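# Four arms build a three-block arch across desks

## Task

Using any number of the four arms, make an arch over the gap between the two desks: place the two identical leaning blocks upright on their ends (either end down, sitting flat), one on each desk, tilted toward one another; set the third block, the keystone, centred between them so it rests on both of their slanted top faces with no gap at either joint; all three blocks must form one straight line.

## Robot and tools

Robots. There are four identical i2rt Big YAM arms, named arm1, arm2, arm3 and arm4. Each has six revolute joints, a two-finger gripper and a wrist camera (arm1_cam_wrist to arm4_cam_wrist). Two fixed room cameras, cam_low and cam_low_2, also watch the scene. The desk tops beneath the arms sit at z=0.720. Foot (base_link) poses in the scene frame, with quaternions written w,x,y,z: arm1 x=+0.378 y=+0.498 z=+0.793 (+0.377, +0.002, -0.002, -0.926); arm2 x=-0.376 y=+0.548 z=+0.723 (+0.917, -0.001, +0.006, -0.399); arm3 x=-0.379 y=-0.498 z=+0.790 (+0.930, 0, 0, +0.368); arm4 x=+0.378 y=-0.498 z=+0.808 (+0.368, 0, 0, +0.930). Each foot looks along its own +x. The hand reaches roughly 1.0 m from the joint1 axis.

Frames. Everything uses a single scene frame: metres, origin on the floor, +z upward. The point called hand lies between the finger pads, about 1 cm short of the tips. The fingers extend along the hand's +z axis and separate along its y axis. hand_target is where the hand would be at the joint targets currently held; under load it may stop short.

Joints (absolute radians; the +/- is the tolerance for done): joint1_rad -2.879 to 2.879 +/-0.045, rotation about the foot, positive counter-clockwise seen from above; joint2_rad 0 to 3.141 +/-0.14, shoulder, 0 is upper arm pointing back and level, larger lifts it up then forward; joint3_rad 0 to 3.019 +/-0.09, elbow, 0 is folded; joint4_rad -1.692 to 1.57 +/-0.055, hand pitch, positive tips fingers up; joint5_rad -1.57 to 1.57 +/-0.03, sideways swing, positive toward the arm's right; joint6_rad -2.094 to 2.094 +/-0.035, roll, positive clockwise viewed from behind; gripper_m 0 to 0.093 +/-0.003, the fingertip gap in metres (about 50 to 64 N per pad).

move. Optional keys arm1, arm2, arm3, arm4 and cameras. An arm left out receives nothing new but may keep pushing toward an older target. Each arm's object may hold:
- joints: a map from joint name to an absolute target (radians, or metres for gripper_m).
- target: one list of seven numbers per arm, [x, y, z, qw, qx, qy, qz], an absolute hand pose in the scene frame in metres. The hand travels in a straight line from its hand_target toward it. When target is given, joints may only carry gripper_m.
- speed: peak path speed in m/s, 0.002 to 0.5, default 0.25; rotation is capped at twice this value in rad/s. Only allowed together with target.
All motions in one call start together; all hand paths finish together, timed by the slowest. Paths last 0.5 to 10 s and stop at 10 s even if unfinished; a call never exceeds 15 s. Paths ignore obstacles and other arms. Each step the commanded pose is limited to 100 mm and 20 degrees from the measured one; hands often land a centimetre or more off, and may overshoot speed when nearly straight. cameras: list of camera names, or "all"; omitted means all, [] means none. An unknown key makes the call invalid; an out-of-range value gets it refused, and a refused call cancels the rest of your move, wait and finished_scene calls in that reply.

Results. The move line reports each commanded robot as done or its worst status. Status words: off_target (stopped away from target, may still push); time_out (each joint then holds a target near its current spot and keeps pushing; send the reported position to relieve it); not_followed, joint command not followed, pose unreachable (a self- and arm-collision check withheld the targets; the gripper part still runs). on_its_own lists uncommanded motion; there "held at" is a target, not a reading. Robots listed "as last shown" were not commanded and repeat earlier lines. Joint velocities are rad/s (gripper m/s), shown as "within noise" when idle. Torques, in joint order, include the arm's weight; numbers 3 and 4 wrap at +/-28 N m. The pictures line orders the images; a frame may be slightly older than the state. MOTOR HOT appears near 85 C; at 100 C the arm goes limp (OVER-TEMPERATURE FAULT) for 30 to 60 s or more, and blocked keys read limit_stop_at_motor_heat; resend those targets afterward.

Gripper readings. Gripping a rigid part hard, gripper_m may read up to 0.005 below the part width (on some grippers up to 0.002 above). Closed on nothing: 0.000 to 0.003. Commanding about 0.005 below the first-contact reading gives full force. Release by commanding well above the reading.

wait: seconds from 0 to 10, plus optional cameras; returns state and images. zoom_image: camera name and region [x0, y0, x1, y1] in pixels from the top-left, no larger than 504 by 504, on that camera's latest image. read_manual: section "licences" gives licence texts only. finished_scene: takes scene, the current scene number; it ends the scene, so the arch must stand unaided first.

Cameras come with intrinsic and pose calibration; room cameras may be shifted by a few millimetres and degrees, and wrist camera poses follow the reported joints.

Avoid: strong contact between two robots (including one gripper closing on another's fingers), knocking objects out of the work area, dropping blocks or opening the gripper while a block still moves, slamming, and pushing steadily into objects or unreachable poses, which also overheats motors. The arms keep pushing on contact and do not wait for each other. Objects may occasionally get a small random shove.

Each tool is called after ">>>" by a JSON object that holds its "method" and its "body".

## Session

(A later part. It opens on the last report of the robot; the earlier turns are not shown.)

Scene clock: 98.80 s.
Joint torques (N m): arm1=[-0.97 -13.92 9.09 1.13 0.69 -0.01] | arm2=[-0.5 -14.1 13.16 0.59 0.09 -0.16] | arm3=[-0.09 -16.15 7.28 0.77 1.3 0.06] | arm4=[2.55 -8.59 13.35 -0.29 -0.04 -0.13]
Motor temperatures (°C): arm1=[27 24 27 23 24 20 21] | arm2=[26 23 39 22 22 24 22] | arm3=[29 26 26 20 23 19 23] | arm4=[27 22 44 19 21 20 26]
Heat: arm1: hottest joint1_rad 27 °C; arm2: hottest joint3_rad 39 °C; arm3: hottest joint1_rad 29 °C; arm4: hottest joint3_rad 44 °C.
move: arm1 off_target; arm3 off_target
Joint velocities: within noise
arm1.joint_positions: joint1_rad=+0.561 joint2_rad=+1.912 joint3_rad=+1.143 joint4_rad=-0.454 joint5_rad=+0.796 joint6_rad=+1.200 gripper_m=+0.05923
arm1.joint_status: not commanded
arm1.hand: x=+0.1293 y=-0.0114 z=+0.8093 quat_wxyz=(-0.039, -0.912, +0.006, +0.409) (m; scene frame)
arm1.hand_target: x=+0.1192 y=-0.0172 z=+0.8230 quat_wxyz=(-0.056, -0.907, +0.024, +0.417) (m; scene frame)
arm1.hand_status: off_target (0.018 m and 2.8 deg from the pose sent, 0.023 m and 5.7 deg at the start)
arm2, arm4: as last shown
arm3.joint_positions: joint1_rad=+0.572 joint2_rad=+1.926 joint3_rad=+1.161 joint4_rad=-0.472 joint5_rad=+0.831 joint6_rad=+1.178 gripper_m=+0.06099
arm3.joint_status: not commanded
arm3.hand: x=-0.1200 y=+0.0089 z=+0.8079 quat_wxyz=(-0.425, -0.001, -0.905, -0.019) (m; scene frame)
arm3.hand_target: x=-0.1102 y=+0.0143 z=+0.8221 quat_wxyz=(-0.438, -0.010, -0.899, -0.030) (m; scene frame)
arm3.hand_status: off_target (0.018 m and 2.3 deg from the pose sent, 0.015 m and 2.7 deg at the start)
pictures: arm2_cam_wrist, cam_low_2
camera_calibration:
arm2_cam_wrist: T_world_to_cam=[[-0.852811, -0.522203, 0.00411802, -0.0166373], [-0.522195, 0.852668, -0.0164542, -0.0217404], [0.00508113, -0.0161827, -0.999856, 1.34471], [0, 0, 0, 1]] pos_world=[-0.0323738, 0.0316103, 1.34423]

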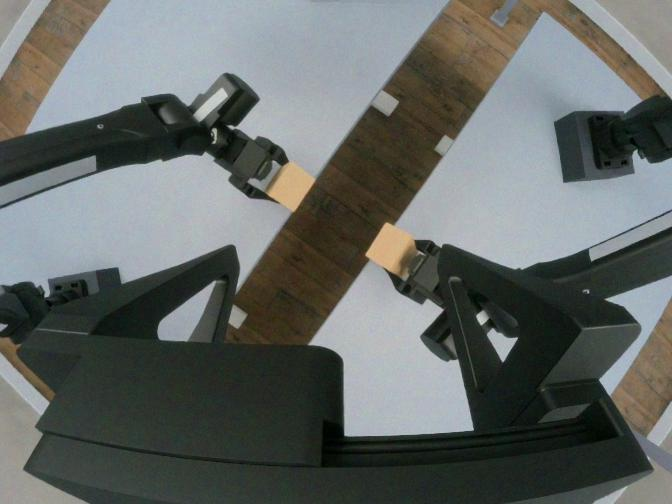

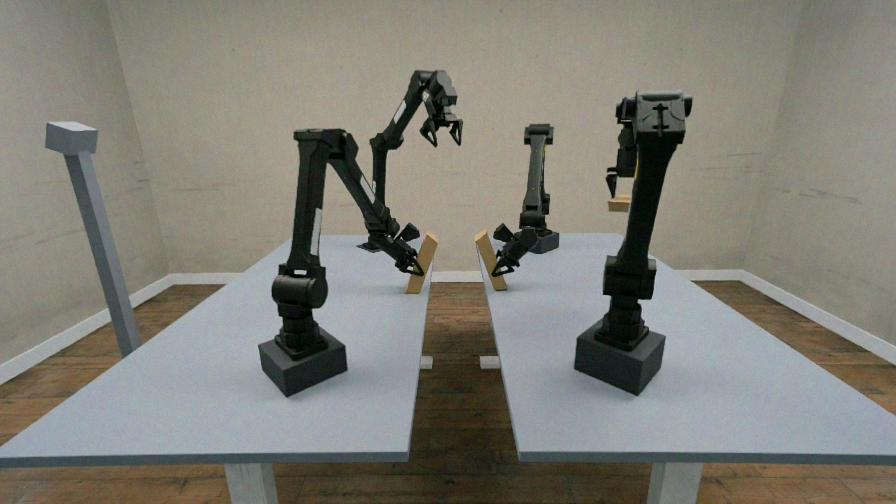

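>>> {"method": "move", "body": {"arm1": {"target":[0.119,-0.0175,0.819,-0.0548,-0.9067,0.0211,0.4177],"speed":0.05}, "arm3": {"target":[-0.110,0.0145,0.819,0.438,0.010,0.898,0.030],"speed":0.05}, "cameras": ["cam_low_2","arm2_cam_wrist"]}}

>>> {"method": "zoom_image", "body": {"camera": "cam_low_2", "region": [390, 200, 530, 305]}}

>>> {"method": "zoom_image", "body": {"camera": "arm2_cam_wrist", "region": [240, 140, 450, 300]}}

Scene clock: 105.93 s.
Joint torques (N m): arm1=[-1.03 -14.04 8.85 1.18 0.72 -0.07] | arm2=[-0.44 -14.21 13.14 0.64 0.1 -0.15] | arm3=[-0.5 -16.09 7.23 0.87 1.26 0.05] | arm4=[2.55 -8.59 13.37 -0.29 -0.05 -0.13]
Motor temperatures (°C): arm1=[27 24 27 23 24 20 21] | arm2=[26 23 40 22 22 24 22] | arm3=[29 26 26 20 23 19 23] | arm4=[27 22 45 19 21 20 26]
Heat: arm1: hottest joint1_rad 27 °C; arm2: hottest joint3_rad 40 °C; arm3: hottest joint1_rad 29 °C; arm4: hottest joint3_rad 45 °C.
move: arm1 off_target; arm3 off_target
Joint velocities: within noise
arm1.joint_positions: joint1_rad=+0.561 joint2_rad=+1.920 joint3_rad=+1.143 joint4_rad=-0.445 joint5_rad=+0.796 joint6_rad=+1.200 gripper_m=+0.05923
arm1.joint_status: not commanded
arm1.hand: x=+0.1291 y=-0.0122 z=+0.8060 quat_wxyz=(-0.040, -0.911, +0.006, +0.410) (m; scene frame)
arm1.hand_target: x=+0.1191 y=-0.0172 z=+0.8191 quat_wxyz=(-0.055, -0.907, +0.021, +0.418) (m; scene frame)
arm1.hand_status: off_target (0.017 m and 2.7 deg from the pose sent, 0.015 m and 2.8 deg at the start)
arm2, arm4: as last shown
arm3.joint_positions: joint1_rad=+0.572 joint2_rad=+1.930 joint3_rad=+1.161 joint4_rad=-0.464 joint5_rad=+0.832 joint6_rad=+1.178 gripper_m=+0.06099
arm3.joint_status: not commanded
arm3.hand: x=-0.1196 y=+0.0098 z=+0.8067 quat_wxyz=(-0.426, -0.002, -0.904, -0.021) (m; scene frame)
arm3.hand_target: x=-0.1101 y=+0.0143 z=+0.8192 quat_wxyz=(-0.438, -0.011, -0.898, -0.030) (m; scene frame)
arm3.hand_status: off_target (0.016 m and 2.1 deg from the pose sent, 0.016 m and 2.3 deg at the start)
pictures: arm2_cam_wrist, cam_low_2
camera_calibration:
arm2_cam_wrist: T_world_to_cam=[[-0.852811, -0.522203, 0.00411802, -0.0166373], [-0.522195, 0.852668, -0.0164542, -0.0217404], [0.00508113, -0.0161827, -0.999856, 1.34471], [0, 0, 0, 1]] pos_world=[-0.0323738, 0.0316103, 1.34423]

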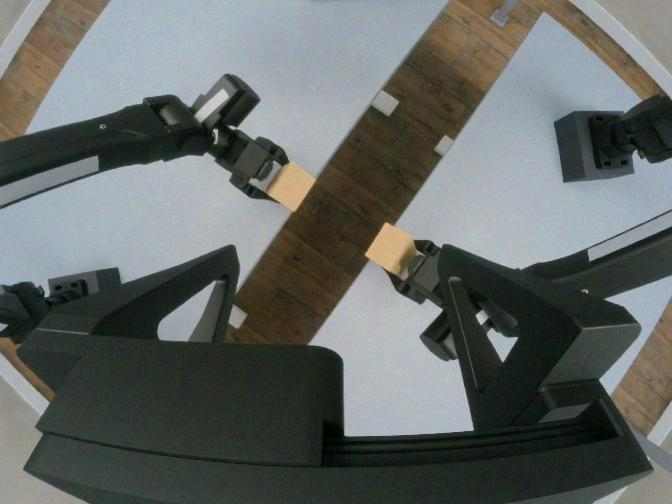

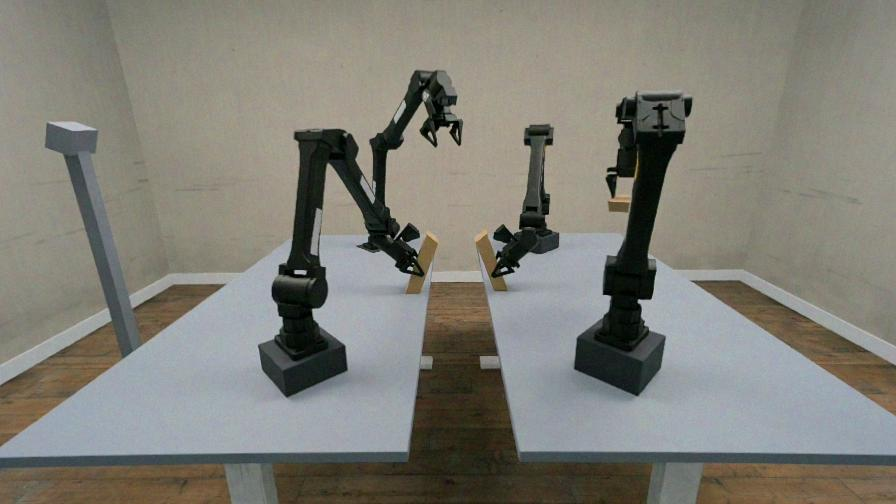

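Scaled by 3.600 from the camera's 896x504 image, which has a finer 1280x720 frame.

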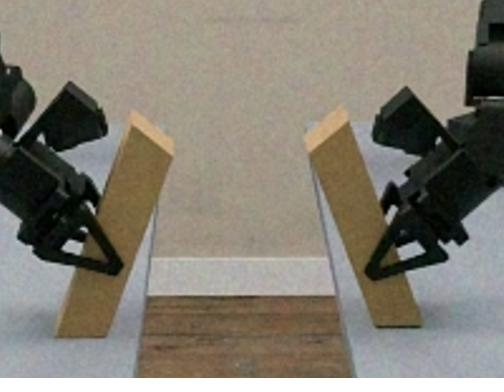

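Scaled by 2.400 from the camera's 672x504 image, which has a finer 960x720 frame.

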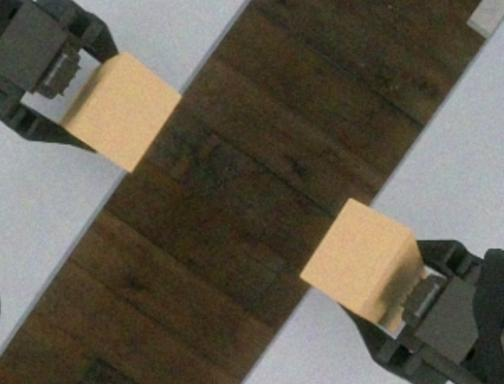

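>>> {"method": "move", "body": {"arm1": {"target":[0.119,-0.0175,0.816,-0.0548,-0.9067,0.0211,0.4177],"speed":0.05}, "arm2": {"target":[-0.14,0.18,1.19,0.5202,0.3767,0.716,-0.2737],"speed":0.25}, "arm4": {"target":[0.2,-0.2,1.12,0.026,-0.866,0.5,0.03],"speed":0.25}, "cameras": ["cam_low_2","arm2_cam_wrist","cam_low"]}}

>>> {"method": "zoom_image", "body": {"camera": "cam_low_2", "region": [470, 250, 530, 300]}}

>>> {"method": "zoom_image", "body": {"camera": "cam_low_2", "region": [390, 200, 530, 305]}}

Scene clock: 114.50 s.
Joint torques (N m): arm1=[-0.97 -13.98 8.69 1.14 0.72 -0.07] | arm2=[-2.08 -3.08 9.85 2.03 -0.14 -0.18] | arm3=[0.26 -15.79 7.19 0.87 1.27 0.05] | arm4=[2.55 -8.64 13.49 1.03 0.11 -0.15]
Motor temperatures (°C): arm1=[27 25 27 23 24 20 22] | arm2=[26 23 40 22 22 24 22] | arm3=[29 25 26 20 23 19 23] | arm4=[27 22 45 19 21 20 26]
Heat: arm1: hottest joint1_rad 27 °C; arm2: hottest joint3_rad 40 °C; arm3: hottest joint1_rad 29 °C; arm4: hottest joint3_rad 45 °C.
move: arm1 off_target; arm2 done; arm4 off_target
Joint velocities: within noise
arm1.joint_positions: joint1_rad=+0.561 joint2_rad=+1.924 joint3_rad=+1.143 joint4_rad=-0.438 joint5_rad=+0.796 joint6_rad=+1.200 gripper_m=+0.05923
arm1.joint_status: not commanded
arm1.hand: x=+0.1289 y=-0.0131 z=+0.8041 quat_wxyz=(-0.041, -0.911, +0.007, +0.410) (m; scene frame)
arm1.hand_target: x=+0.1191 y=-0.0173 z=+0.8161 quat_wxyz=(-0.055, -0.907, +0.021, +0.418) (m; scene frame)
arm1.hand_status: off_target (0.016 m and 2.5 deg from the pose sent, 0.015 m and 2.7 deg at the start)
arm2.joint_positions: joint1_rad=-0.203 joint2_rad=+0.864 joint3_rad=+1.087 joint4_rad=-0.541 joint5_rad=-0.056 joint6_rad=+0.001 gripper_m=+0.09396
arm2.joint_status: not commanded
arm2.hand: x=-0.1375 y=+0.1815 z=+1.1900 quat_wxyz=(-0.518, -0.382, -0.717, +0.268) (m; scene frame)
arm2.hand_target: x=-0.1408 y=+0.1791 z=+1.1895 quat_wxyz=(-0.519, -0.378, -0.716, +0.275) (m; scene frame)
arm2.hand_status: done (0.003 m and 0.9 deg from the pose sent, 0.178 m and 38.7 deg at the start)
arm3: as last shown
arm4.joint_positions: joint1_rad=-0.280 joint2_rad=+1.193 joint3_rad=+1.261 joint4_rad=-1.640 joint5_rad=+0.016 joint6_rad=+0.035 gripper_m=+0.05841
arm4.joint_status: not commanded
arm4.hand: x=+0.2130 y=-0.2162 z=+1.0957 quat_wxyz=(-0.006, +0.861, -0.509, +0.005) (m; scene frame)
arm4.hand_target: x=+0.2017 y=-0.2021 z=+1.1198 quat_wxyz=(-0.026, +0.865, -0.500, -0.028) (m; scene frame)
arm4.hand_status: off_target (0.032 m and 4.7 deg from the pose sent, 0.273 m and 62.0 deg at the start)
pictures: arm2_cam_wrist, cam_low, cam_low_2
camera_calibration:
arm2_cam_wrist: T_world_to_cam=[[-0.846954, -0.531159, -0.023213, 0.0051513], [-0.401218, 0.667185, -0.627606, 0.581653], [0.348846, -0.52224, -0.778185, 1.18708], [0, 0, 0, 1]] pos_world=[-0.176375, 0.234605, 1.28893]

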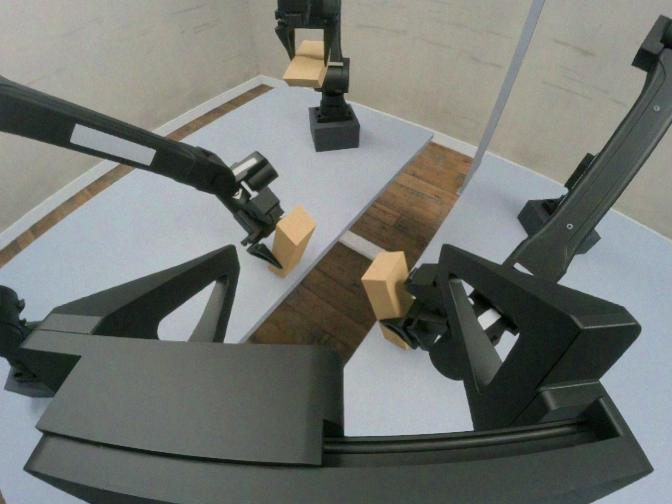

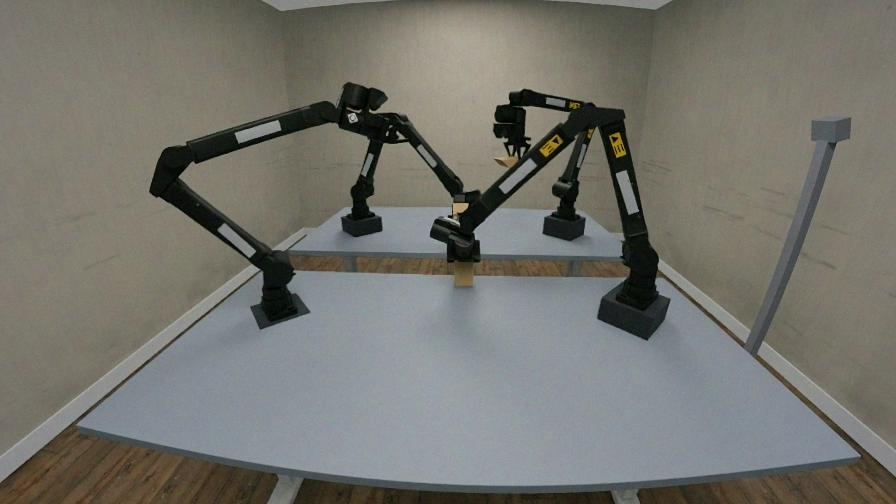

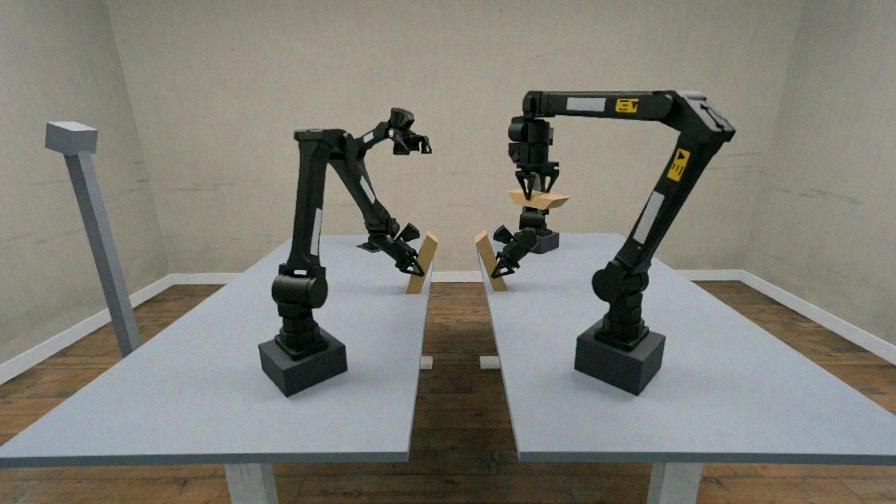

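Scaled by 8.400 from the camera's 896x504 image, which has a finer 1280x720 frame.

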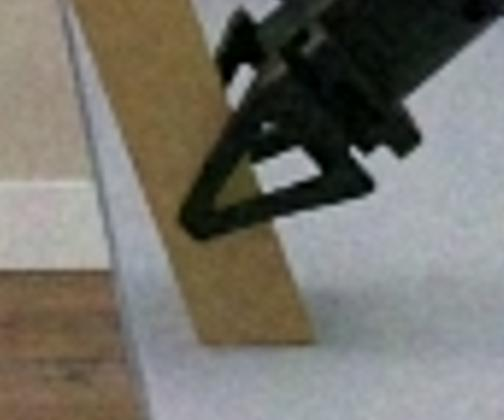

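Scaled by 3.600 from the camera's 896x504 image, which has a finer 1280x720 frame.

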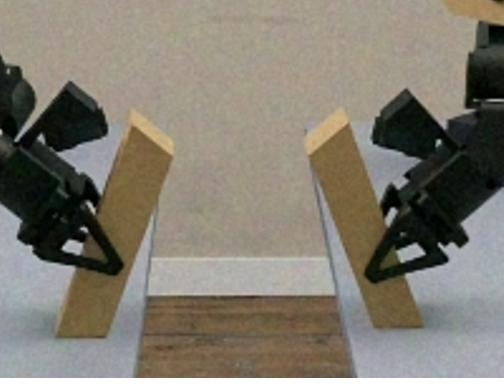

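>>> {"method": "move", "body": {"arm4": {"target":[0.0,0.01,1.08,0.026,-0.998,0.024,0.03],"speed":0.25}, "cameras": ["cam_low_2","arm2_cam_wrist"]}}

>>> {"method": "zoom_image", "body": {"camera": "cam_low_2", "region": [390, 160, 550, 280]}}

Scene clock: 118.63 s.
Joint torques (N m): arm1=[-1.08 -14.04 8.72 1.16 0.72 -0.08] | arm2=[-1.73 -3.02 9.92 2.04 -0.15 -0.19] | arm3=[-0.15 -15.97 7.16 0.9 1.29 0.07] | arm4=[2.61 -20.19 13.52 -0.16 -0.18 -0.14]
Motor temperatures (°C): arm1=[27 26 26 23 24 20 22] | arm2=[26 23 39 22 22 24 22] | arm3=[29 25 26 20 23 19 23] | arm4=[27 22 45 19 21 20 26]
Heat: arm1: hottest joint1_rad 27 °C; arm2: hottest joint3_rad 39 °C; arm3: hottest joint1_rad 29 °C; arm4: hottest joint3_rad 45 °C.
move: arm4 off_target
Joint velocities: within noise
arm1, arm3: as last shown
arm2.joint_positions: joint1_rad=-0.203 joint2_rad=+0.864 joint3_rad=+1.087 joint4_rad=-0.541 joint5_rad=-0.058 joint6_rad=+0.001 gripper_m=+0.09396
arm2.joint_status: not commanded
arm2.hand: x=-0.1373 y=+0.1817 z=+1.1900 quat_wxyz=(-0.518, -0.381, -0.717, +0.267) (m; scene frame)
arm2.hand_target: x=-0.1406 y=+0.1793 z=+1.1896 quat_wxyz=(-0.519, -0.378, -0.716, +0.275) (m; scene frame)
arm2.hand_status: not commanded
arm4.joint_positions: joint1_rad=-0.192 joint2_rad=+1.980 joint3_rad=+2.093 joint4_rad=-1.654 joint5_rad=-0.006 joint6_rad=-0.875 gripper_m=+0.05839
arm4.joint_status: not commanded
arm4.hand: x=+0.0131 y=+0.0056 z=+1.0558 quat_wxyz=(-0.010, +0.999, -0.035, -0.011) (m; scene frame)
arm4.hand_target: x=+0.0021 y=+0.0097 z=+1.0797 quat_wxyz=(-0.029, +0.999, -0.024, -0.027) (m; scene frame)
arm4.hand_status: off_target (0.028 m and 3.1 deg from the pose sent, 0.311 m and 58.6 deg at the start)
pictures: arm2_cam_wrist, cam_low_2
camera_calibration:
arm2_cam_wrist: T_world_to_cam=[[-0.846194, -0.532347, -0.0237015, 0.00633693], [-0.401905, 0.666791, -0.627585, 0.581571], [0.349897, -0.521533, -0.778187, 1.18712], [0, 0, 0, 1]] pos_world=[-0.17627, 0.234707, 1.28893]

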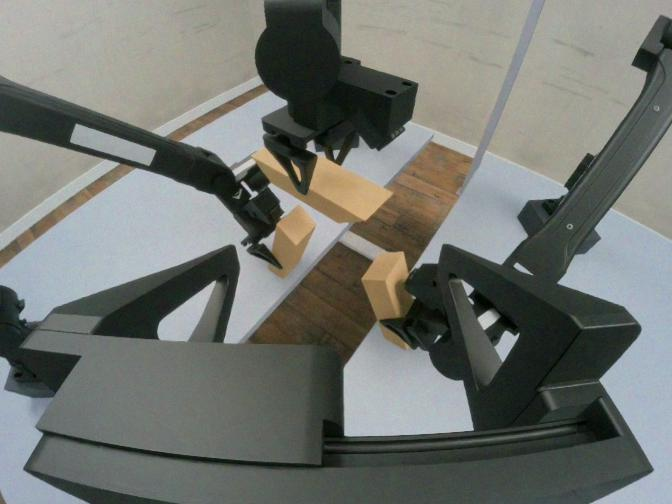

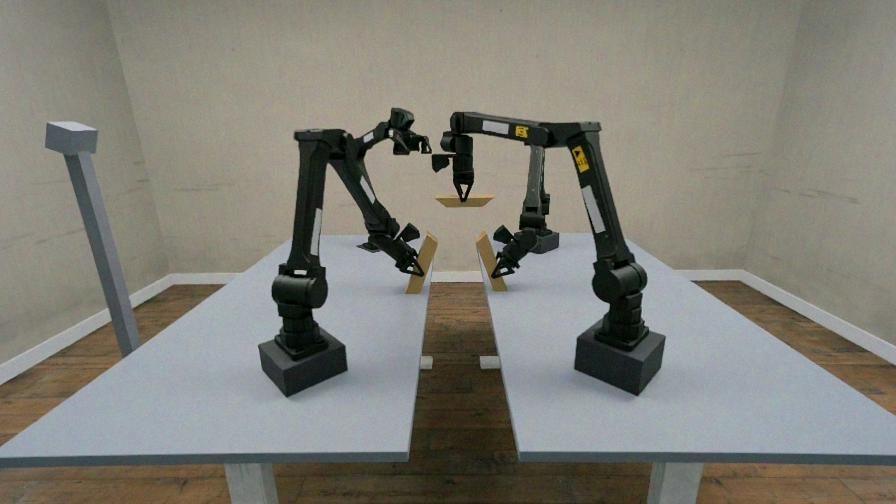

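Scaled by 3.150 from the camera's 896x504 image, which has a finer 1280x720 frame.

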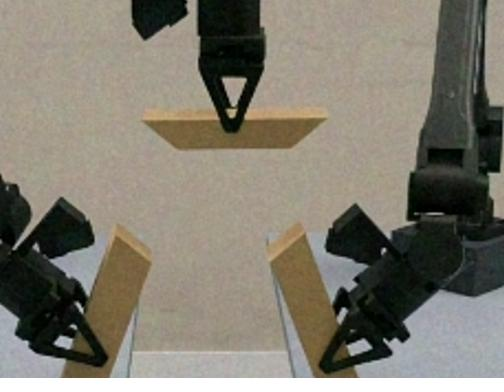

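>>> {"method": "move", "body": {"arm4": {"target":[-0.024,0.012,1.0,0.036,-0.998,0.013,0.04],"speed":0.15}, "cameras": ["cam_low_2","arm2_cam_wrist"]}}

>>> {"method": "zoom_image", "body": {"camera": "cam_low_2", "region": [390, 180, 520, 280]}}

>>> {"method": "zoom_image", "body": {"camera": "arm2_cam_wrist", "region": [230, 130, 430, 290]}}

Scene clock: 122.27 s.
Joint torques (N m): arm1=[-1.14 -14.1 8.68 1.17 0.72 -0.08] | arm2=[-1.79 -3.08 9.94 2.04 -0.15 -0.19] | arm3=[-0.21 -16.26 7.15 0.87 1.3 0.07] | arm4=[2.49 -21.54 9.96 1.24 -0.16 -0.06]
Motor temperatures (°C): arm1=[27 26 26 23 24 20 22] | arm2=[26 23 38 22 22 24 22] | arm3=[29 25 26 20 24 19 23] | arm4=[27 23 44 19 21 20 26]
Heat: arm1: hottest joint1_rad 27 °C; arm2: hottest joint3_rad 38 °C; arm3: hottest joint1_rad 29 °C; arm4: hottest joint3_rad 44 °C.
move: arm4 off_target
Joint velocities: within noise
arm1, arm2, arm3: as last shown
arm2.hand_target: x=-0.1405 y=+0.1793 z=+1.1896 quat_wxyz=(-0.519, -0.378, -0.716, +0.275) (m; scene frame)
arm4.joint_positions: joint1_rad=-0.162 joint2_rad=+2.006 joint3_rad=+1.955 joint4_rad=-1.453 joint5_rad=-0.016 joint6_rad=-0.875 gripper_m=+0.05839
arm4.joint_status: not commanded
arm4.hand: x=-0.0151 y=+0.0085 z=+0.9881 quat_wxyz=(-0.020, +0.999, -0.020, -0.027) (m; scene frame)
arm4.hand_target: x=-0.0239 y=+0.0117 z=+1.0000 quat_wxyz=(-0.036, +0.998, -0.013, -0.040) (m; scene frame)
arm4.hand_status: off_target (0.015 m and 2.5 deg from the pose sent, 0.067 m and 5.2 deg at the start)
pictures: arm2_cam_wrist, cam_low_2
camera_calibration:
arm2_cam_wrist: T_world_to_cam=[[-0.846194, -0.532347, -0.0237015, 0.00633693], [-0.401905, 0.666791, -0.627585, 0.581571], [0.349897, -0.521533, -0.778187, 1.18712], [0, 0, 0, 1]] pos_world=[-0.17627, 0.234707, 1.28893]

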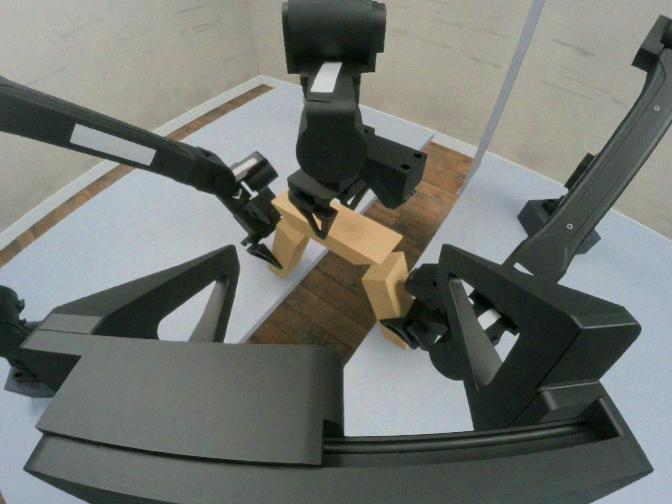

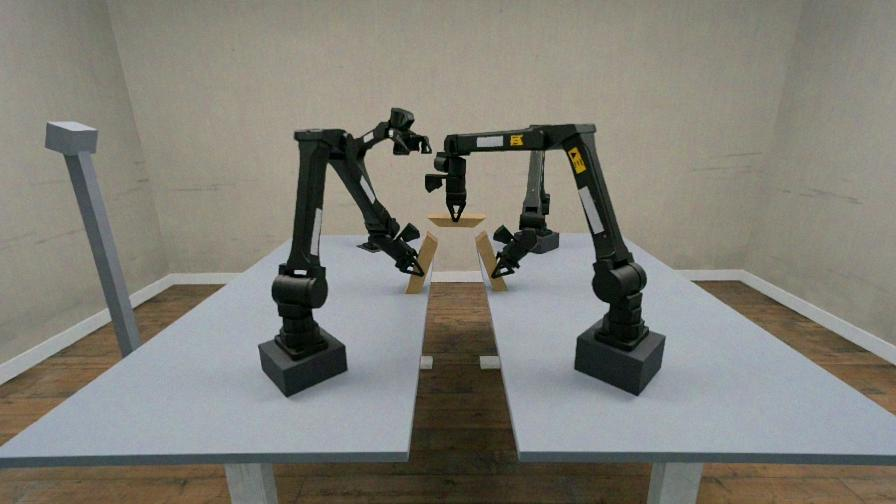

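Scaled by 3.877 from the camera's 896x504 image, which has a finer 1280x720 frame.

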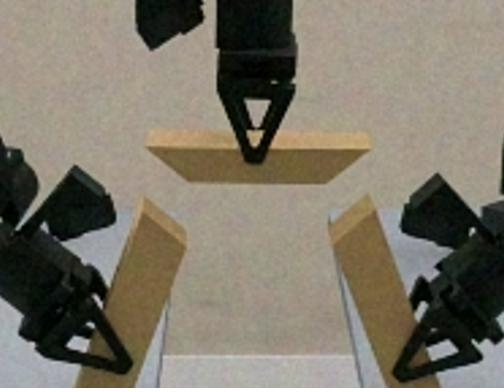

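Scaled by 2.520 from the camera's 672x504 image, which has a finer 960x720 frame.

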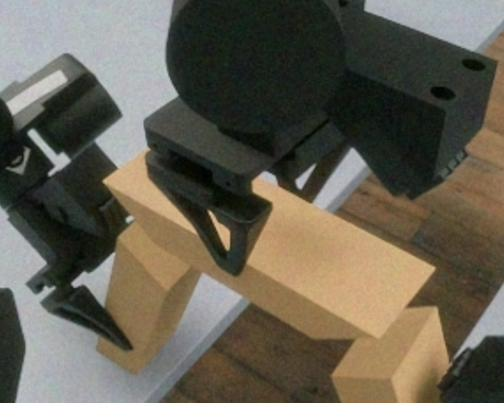

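>>> {"method": "move", "body": {"arm4": {"target":[-0.024,-0.005,1.0,0.036,-0.998,-0.012,0.04],"speed":0.12}, "cameras": ["cam_low_2","arm2_cam_wrist"]}}

>>> {"method": "zoom_image", "body": {"camera": "cam_low_2", "region": [390, 180, 520, 280]}}

>>> {"method": "zoom_image", "body": {"camera": "arm2_cam_wrist", "region": [230, 130, 430, 290]}}

Scene clock: 131.90 s.
Joint torques (N m): arm1=[-1.08 -13.98 8.69 1.16 0.72 -0.08] | arm2=[-1.85 -3.08 9.91 2.1 -0.15 -0.18] | arm3=[0.09 -16.09 7.19 0.77 1.3 0.04] | arm4=[2.73 -23.65 9.54 1.1 -0.18 -0.13]
Motor temperatures (°C): arm1=[27 27 26 23 24 20 22] | arm2=[26 24 36 22 22 24 22] | arm3=[29 25 26 20 24 19 23] | arm4=[27 26 42 19 21 20 26]
Heat: arm1: hottest joint1_rad 27 °C; arm2: hottest joint3_rad 36 °C; arm3: hottest joint1_rad 29 °C; arm4: hottest joint3_rad 42 °C.
move: arm4 off_target
Joint velocities: within noise
arm1, arm2, arm3: as last shown
arm4.joint_positions: joint1_rad=-0.151 joint2_rad=+2.004 joint3_rad=+1.894 joint4_rad=-1.430 joint5_rad=-0.016 joint6_rad=-0.901 gripper_m=+0.05839
arm4.joint_status: not commanded
arm4.hand: x=-0.0137 y=-0.0047 z=+0.9654 quat_wxyz=(-0.006, +1.000, -0.001, -0.015) (m; scene frame)
arm4.hand_target: x=-0.0232 y=-0.0059 z=+0.9997 quat_wxyz=(-0.035, +0.999, +0.012, -0.040) (m; scene frame)
arm4.hand_status: off_target (0.036 m and 4.7 deg from the pose sent, 0.020 m and 4.3 deg at the start)
pictures: arm2_cam_wrist, cam_low_2
camera_calibration:
arm2_cam_wrist: T_world_to_cam=[[-0.846194, -0.532347, -0.0237015, 0.00633693], [-0.401905, 0.666791, -0.627585, 0.581571], [0.349897, -0.521533, -0.778187, 1.18712], [0, 0, 0, 1]] pos_world=[-0.17627, 0.234707, 1.28893]

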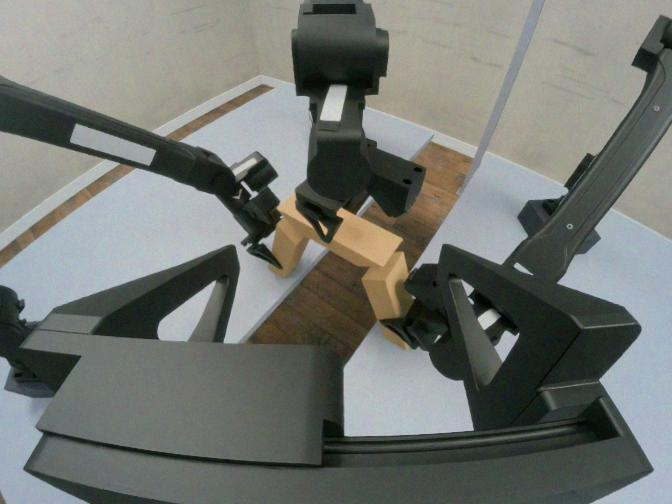

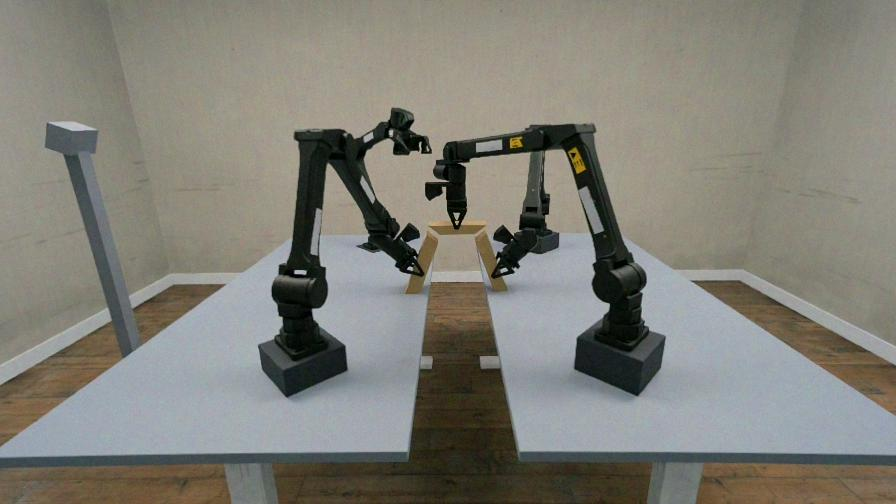

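Scaled by 3.877 from the camera's 896x504 image, which has a finer 1280x720 frame.

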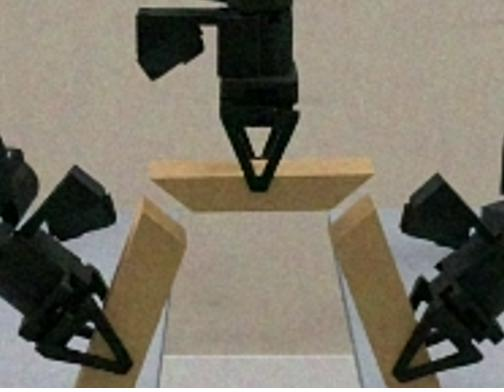

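Scaled by 2.520 from the camera's 672x504 image, which has a finer 960x720 frame.

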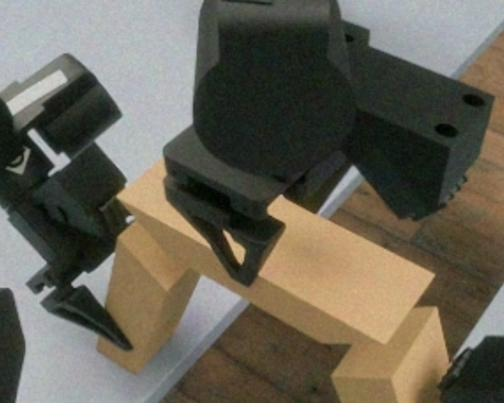

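>>> {"method": "move", "body": {"arm4": {"target":[-0.024,-0.012,0.985,0.036,-0.998,-0.030,0.04],"speed":0.08}, "cameras": ["cam_low_2","arm2_cam_wrist"]}}

>>> {"method": "zoom_image", "body": {"camera": "cam_low_2", "region": [390, 180, 520, 280]}}

>>> {"method": "zoom_image", "body": {"camera": "arm2_cam_wrist", "region": [230, 130, 430, 290]}}

Scene clock: 135.20 s.
Joint torques (N m): arm1=[-0.91 -13.98 8.65 1.14 0.72 -0.08] | arm2=[-1.85 -3.14 9.88 2.06 -0.13 -0.19] | arm3=[0.09 -15.97 7.25 0.85 1.26 0.06] | arm4=[2.84 -23.82 9.46 1.11 -0.2 -0.15]
Motor temperatures (°C): arm1=[27 27 26 23 24 20 22] | arm2=[26 24 36 22 22 24 22] | arm3=[29 25 26 20 24 19 23] | arm4=[27 26 42 19 21 20 26]
Heat: arm1: hottest joint1_rad 27 °C; arm2: hottest joint3_rad 36 °C; arm3: hottest joint1_rad 29 °C; arm4: hottest joint3_rad 42 °C.
move: arm4 off_target
Joint velocities: within noise
arm1, arm2, arm3: as last shown
arm4.joint_positions: joint1_rad=-0.145 joint2_rad=+1.992 joint3_rad=+1.835 joint4_rad=-1.383 joint5_rad=-0.016 joint6_rad=-0.932 gripper_m=+0.05838
arm4.joint_status: not commanded
arm4.hand: x=-0.0132 y=-0.0119 z=+0.9508 quat_wxyz=(-0.007, +1.000, +0.017, -0.016) (m; scene frame)
arm4.hand_target: x=-0.0232 y=-0.0124 z=+0.9848 quat_wxyz=(-0.037, +0.998, +0.030, -0.040) (m; scene frame)
arm4.hand_status: off_target (0.036 m and 4.5 deg from the pose sent, 0.023 m and 5.7 deg at the start)
pictures: arm2_cam_wrist, cam_low_2
camera_calibration:
arm2_cam_wrist: T_world_to_cam=[[-0.846194, -0.532347, -0.0237015, 0.00633693], [-0.401905, 0.666791, -0.627585, 0.581571], [0.349897, -0.521533, -0.778187, 1.18712], [0, 0, 0, 1]] pos_world=[-0.17627, 0.234707, 1.28893]

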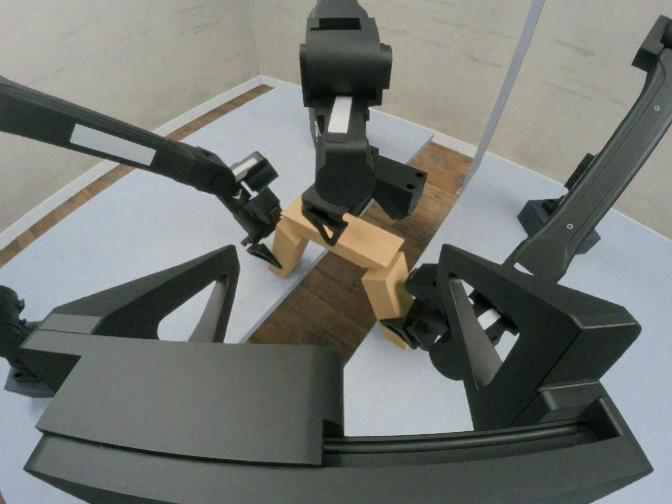

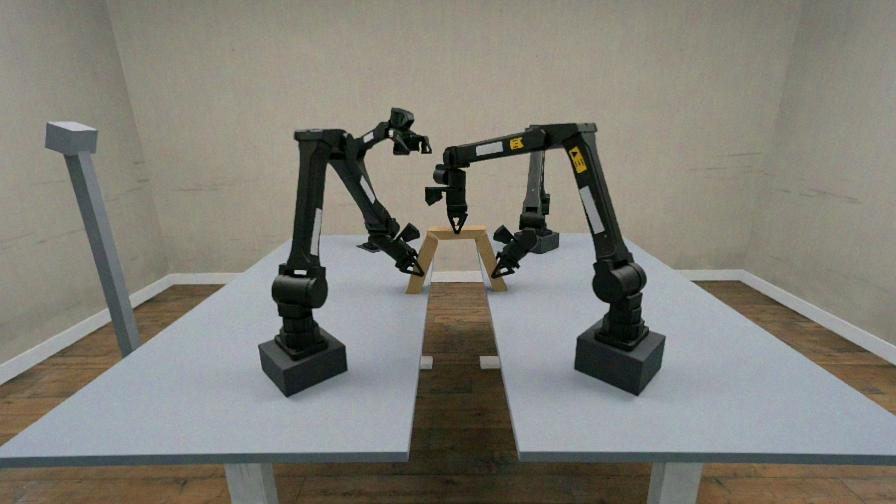

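Scaled by 3.877 from the camera's 896x504 image, which has a finer 1280x720 frame.

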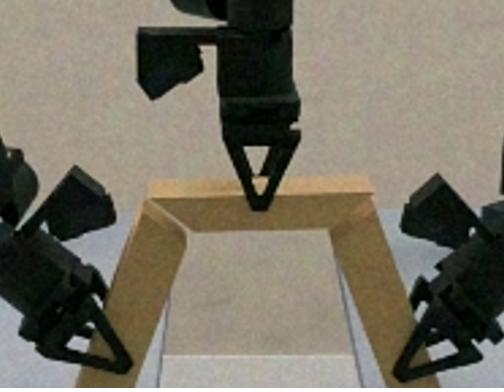

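Scaled by 2.520 from the camera's 672x504 image, which has a finer 960x720 frame.

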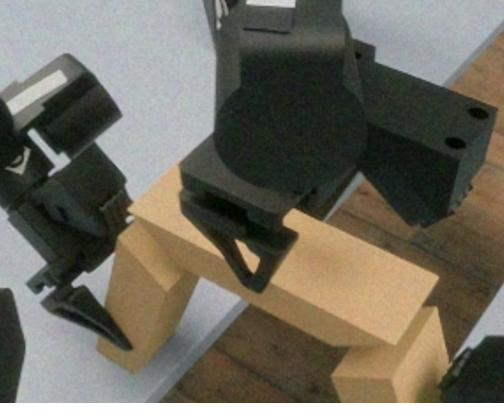

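>>> {"method": "move", "body": {"arm4": {"target":[-0.025,-0.0115,0.974,0.036,-0.998,-0.030,0.04],"speed":0.05}, "cameras": ["cam_low_2","arm2_cam_wrist"]}}

>>> {"method": "zoom_image", "body": {"camera": "cam_low_2", "region": [410, 210, 510, 270]}}

>>> {"method": "zoom_image", "body": {"camera": "arm2_cam_wrist", "region": [230, 130, 430, 290]}}

Scene clock: 138.03 s.
Joint torques (N m): arm1=[-1.03 -14.04 8.72 1.16 0.72 -0.07] | arm2=[-2.08 -3.08 9.95 2.1 -0.14 -0.19] | arm3=[-0.03 -15.68 7.21 0.9 1.26 0.05] | arm4=[2.73 -23.18 9.42 1.14 -0.2 -0.11]
Motor temperatures (°C): arm1=[27 27 26 23 24 20 22] | arm2=[26 24 35 22 22 24 22] | arm3=[29 25 26 20 24 19 24] | arm4=[27 26 41 19 21 20 26]
Heat: arm1: hottest joint1_rad 27 °C; arm2: hottest joint3_rad 35 °C; arm3: hottest joint1_rad 29 °C; arm4: hottest joint3_rad 41 °C.
move: arm4 off_target
Joint velocities: within noise
arm1, arm2, arm3: as last shown
arm4.joint_positions: joint1_rad=-0.143 joint2_rad=+1.990 joint3_rad=+1.818 joint4_rad=-1.360 joint5_rad=-0.018 joint6_rad=-0.932 gripper_m=+0.05838
arm4.joint_status: not commanded
arm4.hand: x=-0.0141 y=-0.0123 z=+0.9454 quat_wxyz=(-0.010, +1.000, +0.018, -0.019) (m; scene frame)
arm4.hand_target: x=-0.0245 y=-0.0123 z=+0.9739 quat_wxyz=(-0.035, +0.998, +0.030, -0.040) (m; scene frame)
arm4.hand_status: off_target (0.031 m and 4.1 deg from the pose sent, 0.026 m and 4.5 deg at the start)
pictures: arm2_cam_wrist, cam_low_2
camera_calibration:
arm2_cam_wrist: T_world_to_cam=[[-0.846194, -0.532347, -0.0237015, 0.00633693], [-0.401905, 0.666791, -0.627585, 0.581571], [0.349897, -0.521533, -0.778187, 1.18712], [0, 0, 0, 1]] pos_world=[-0.17627, 0.234707, 1.28893]

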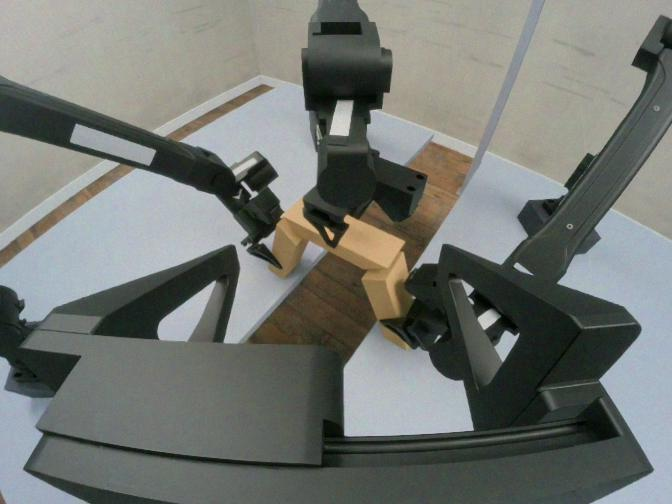

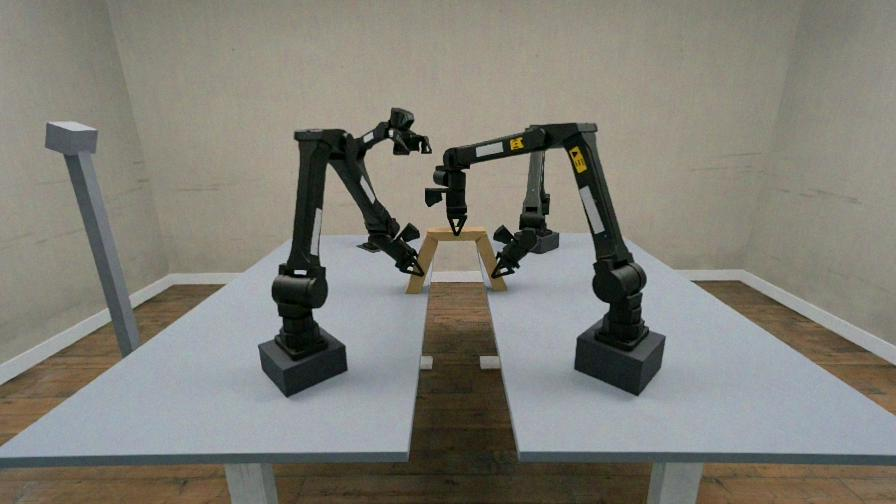

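Scaled by 5.040 from the camera's 896x504 image, which has a finer 1280x720 frame.

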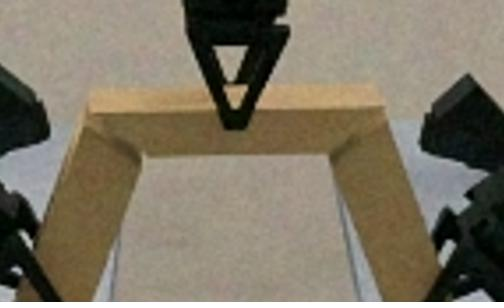

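Scaled by 2.520 from the camera's 672x504 image, which has a finer 960x720 frame.

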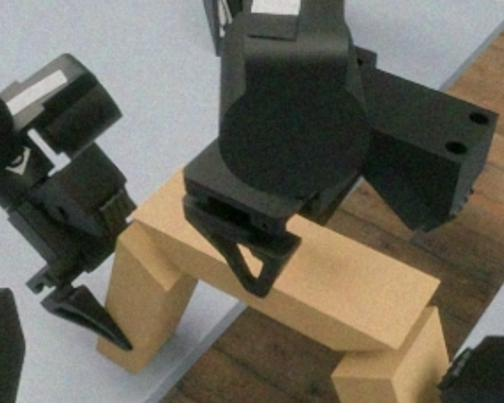

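>>> {"method": "move", "body": {"arm4": {"target":[-0.0245,-0.0115,0.966,0.036,-0.998,-0.030,0.04],"speed":0.04}, "cameras": ["cam_low_2","arm2_cam_wrist"]}}

>>> {"method": "zoom_image", "body": {"camera": "cam_low_2", "region": [410, 210, 510, 270]}}

>>> {"method": "zoom_image", "body": {"camera": "arm2_cam_wrist", "region": [230, 130, 430, 290]}}

Scene clock: 139.80 s.
Joint torques (N m): arm1=[-1.03 -14.1 8.68 1.17 0.72 -0.08] | arm2=[-1.79 -3.02 9.95 2.09 -0.13 -0.17] | arm3=[0.03 -16.32 7.2 0.85 1.27 0.05] | arm4=[2.73 -23 9.4 1.13 -0.17 -0.13]
Motor temperatures (°C): arm1=[27 27 26 23 24 20 22] | arm2=[26 24 35 22 22 24 22] | arm3=[29 25 26 20 24 19 24] | arm4=[27 26 41 19 21 20 26]
Heat: arm1: hottest joint1_rad 27 °C; arm2: hottest joint3_rad 35 °C; arm3: hottest joint1_rad 29 °C; arm4: hottest joint3_rad 41 °C.
move: arm4 off_target
Joint velocities: within noise
arm1, arm2, arm3: as last shown
arm4.joint_positions: joint1_rad=-0.143 joint2_rad=+1.990 joint3_rad=+1.800 joint4_rad=-1.338 joint5_rad=-0.018 joint6_rad=-0.932 gripper_m=+0.05838
arm4.joint_status: not commanded
arm4.hand: x=-0.0139 y=-0.0126 z=+0.9387 quat_wxyz=(-0.011, +1.000, +0.018, -0.020) (m; scene frame)
arm4.hand_target: x=-0.0241 y=-0.0119 z=+0.9659 quat_wxyz=(-0.036, +0.998, +0.030, -0.040) (m; scene frame)
arm4.hand_status: off_target (0.029 m and 3.9 deg from the pose sent, 0.023 m and 4.1 deg at the start)
pictures: arm2_cam_wrist, cam_low_2
camera_calibration:
arm2_cam_wrist: T_world_to_cam=[[-0.846194, -0.532347, -0.0237015, 0.00633693], [-0.401905, 0.666791, -0.627585, 0.581571], [0.349897, -0.521533, -0.778187, 1.18712], [0, 0, 0, 1]] pos_world=[-0.17627, 0.234707, 1.28893]

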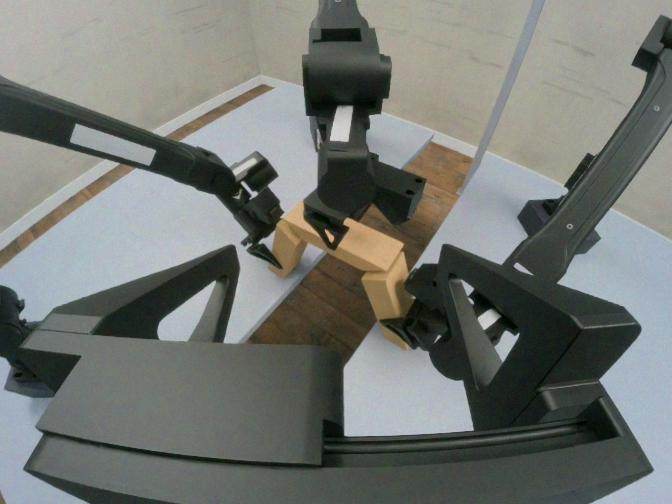

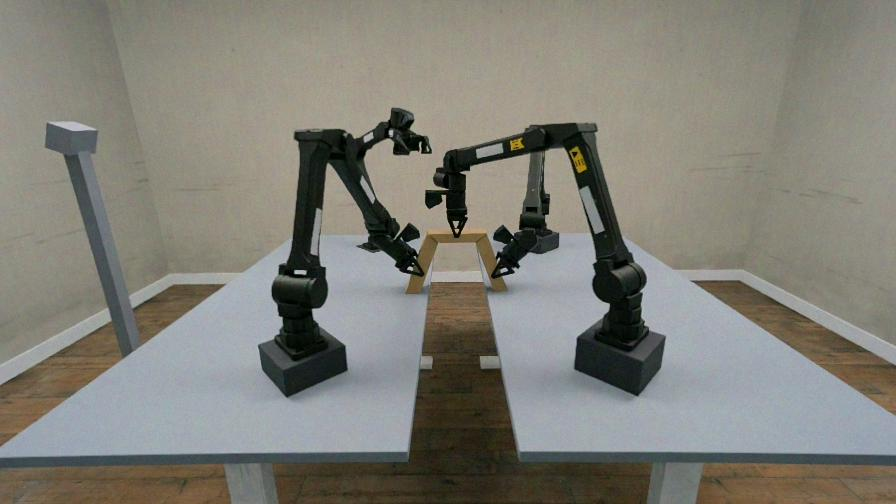

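Scaled by 5.040 from the camera's 896x504 image, which has a finer 1280x720 frame.

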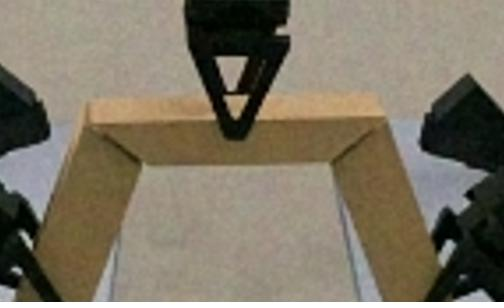

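Scaled by 2.520 from the camera's 672x504 image, which has a finer 960x720 frame.

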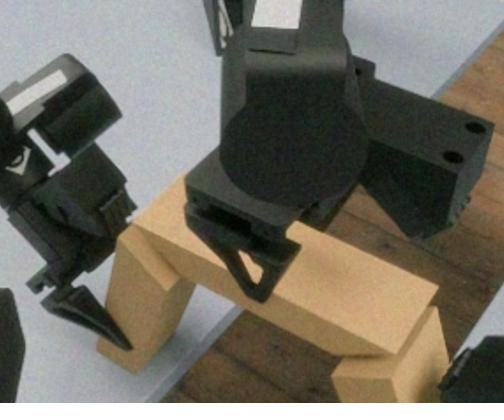

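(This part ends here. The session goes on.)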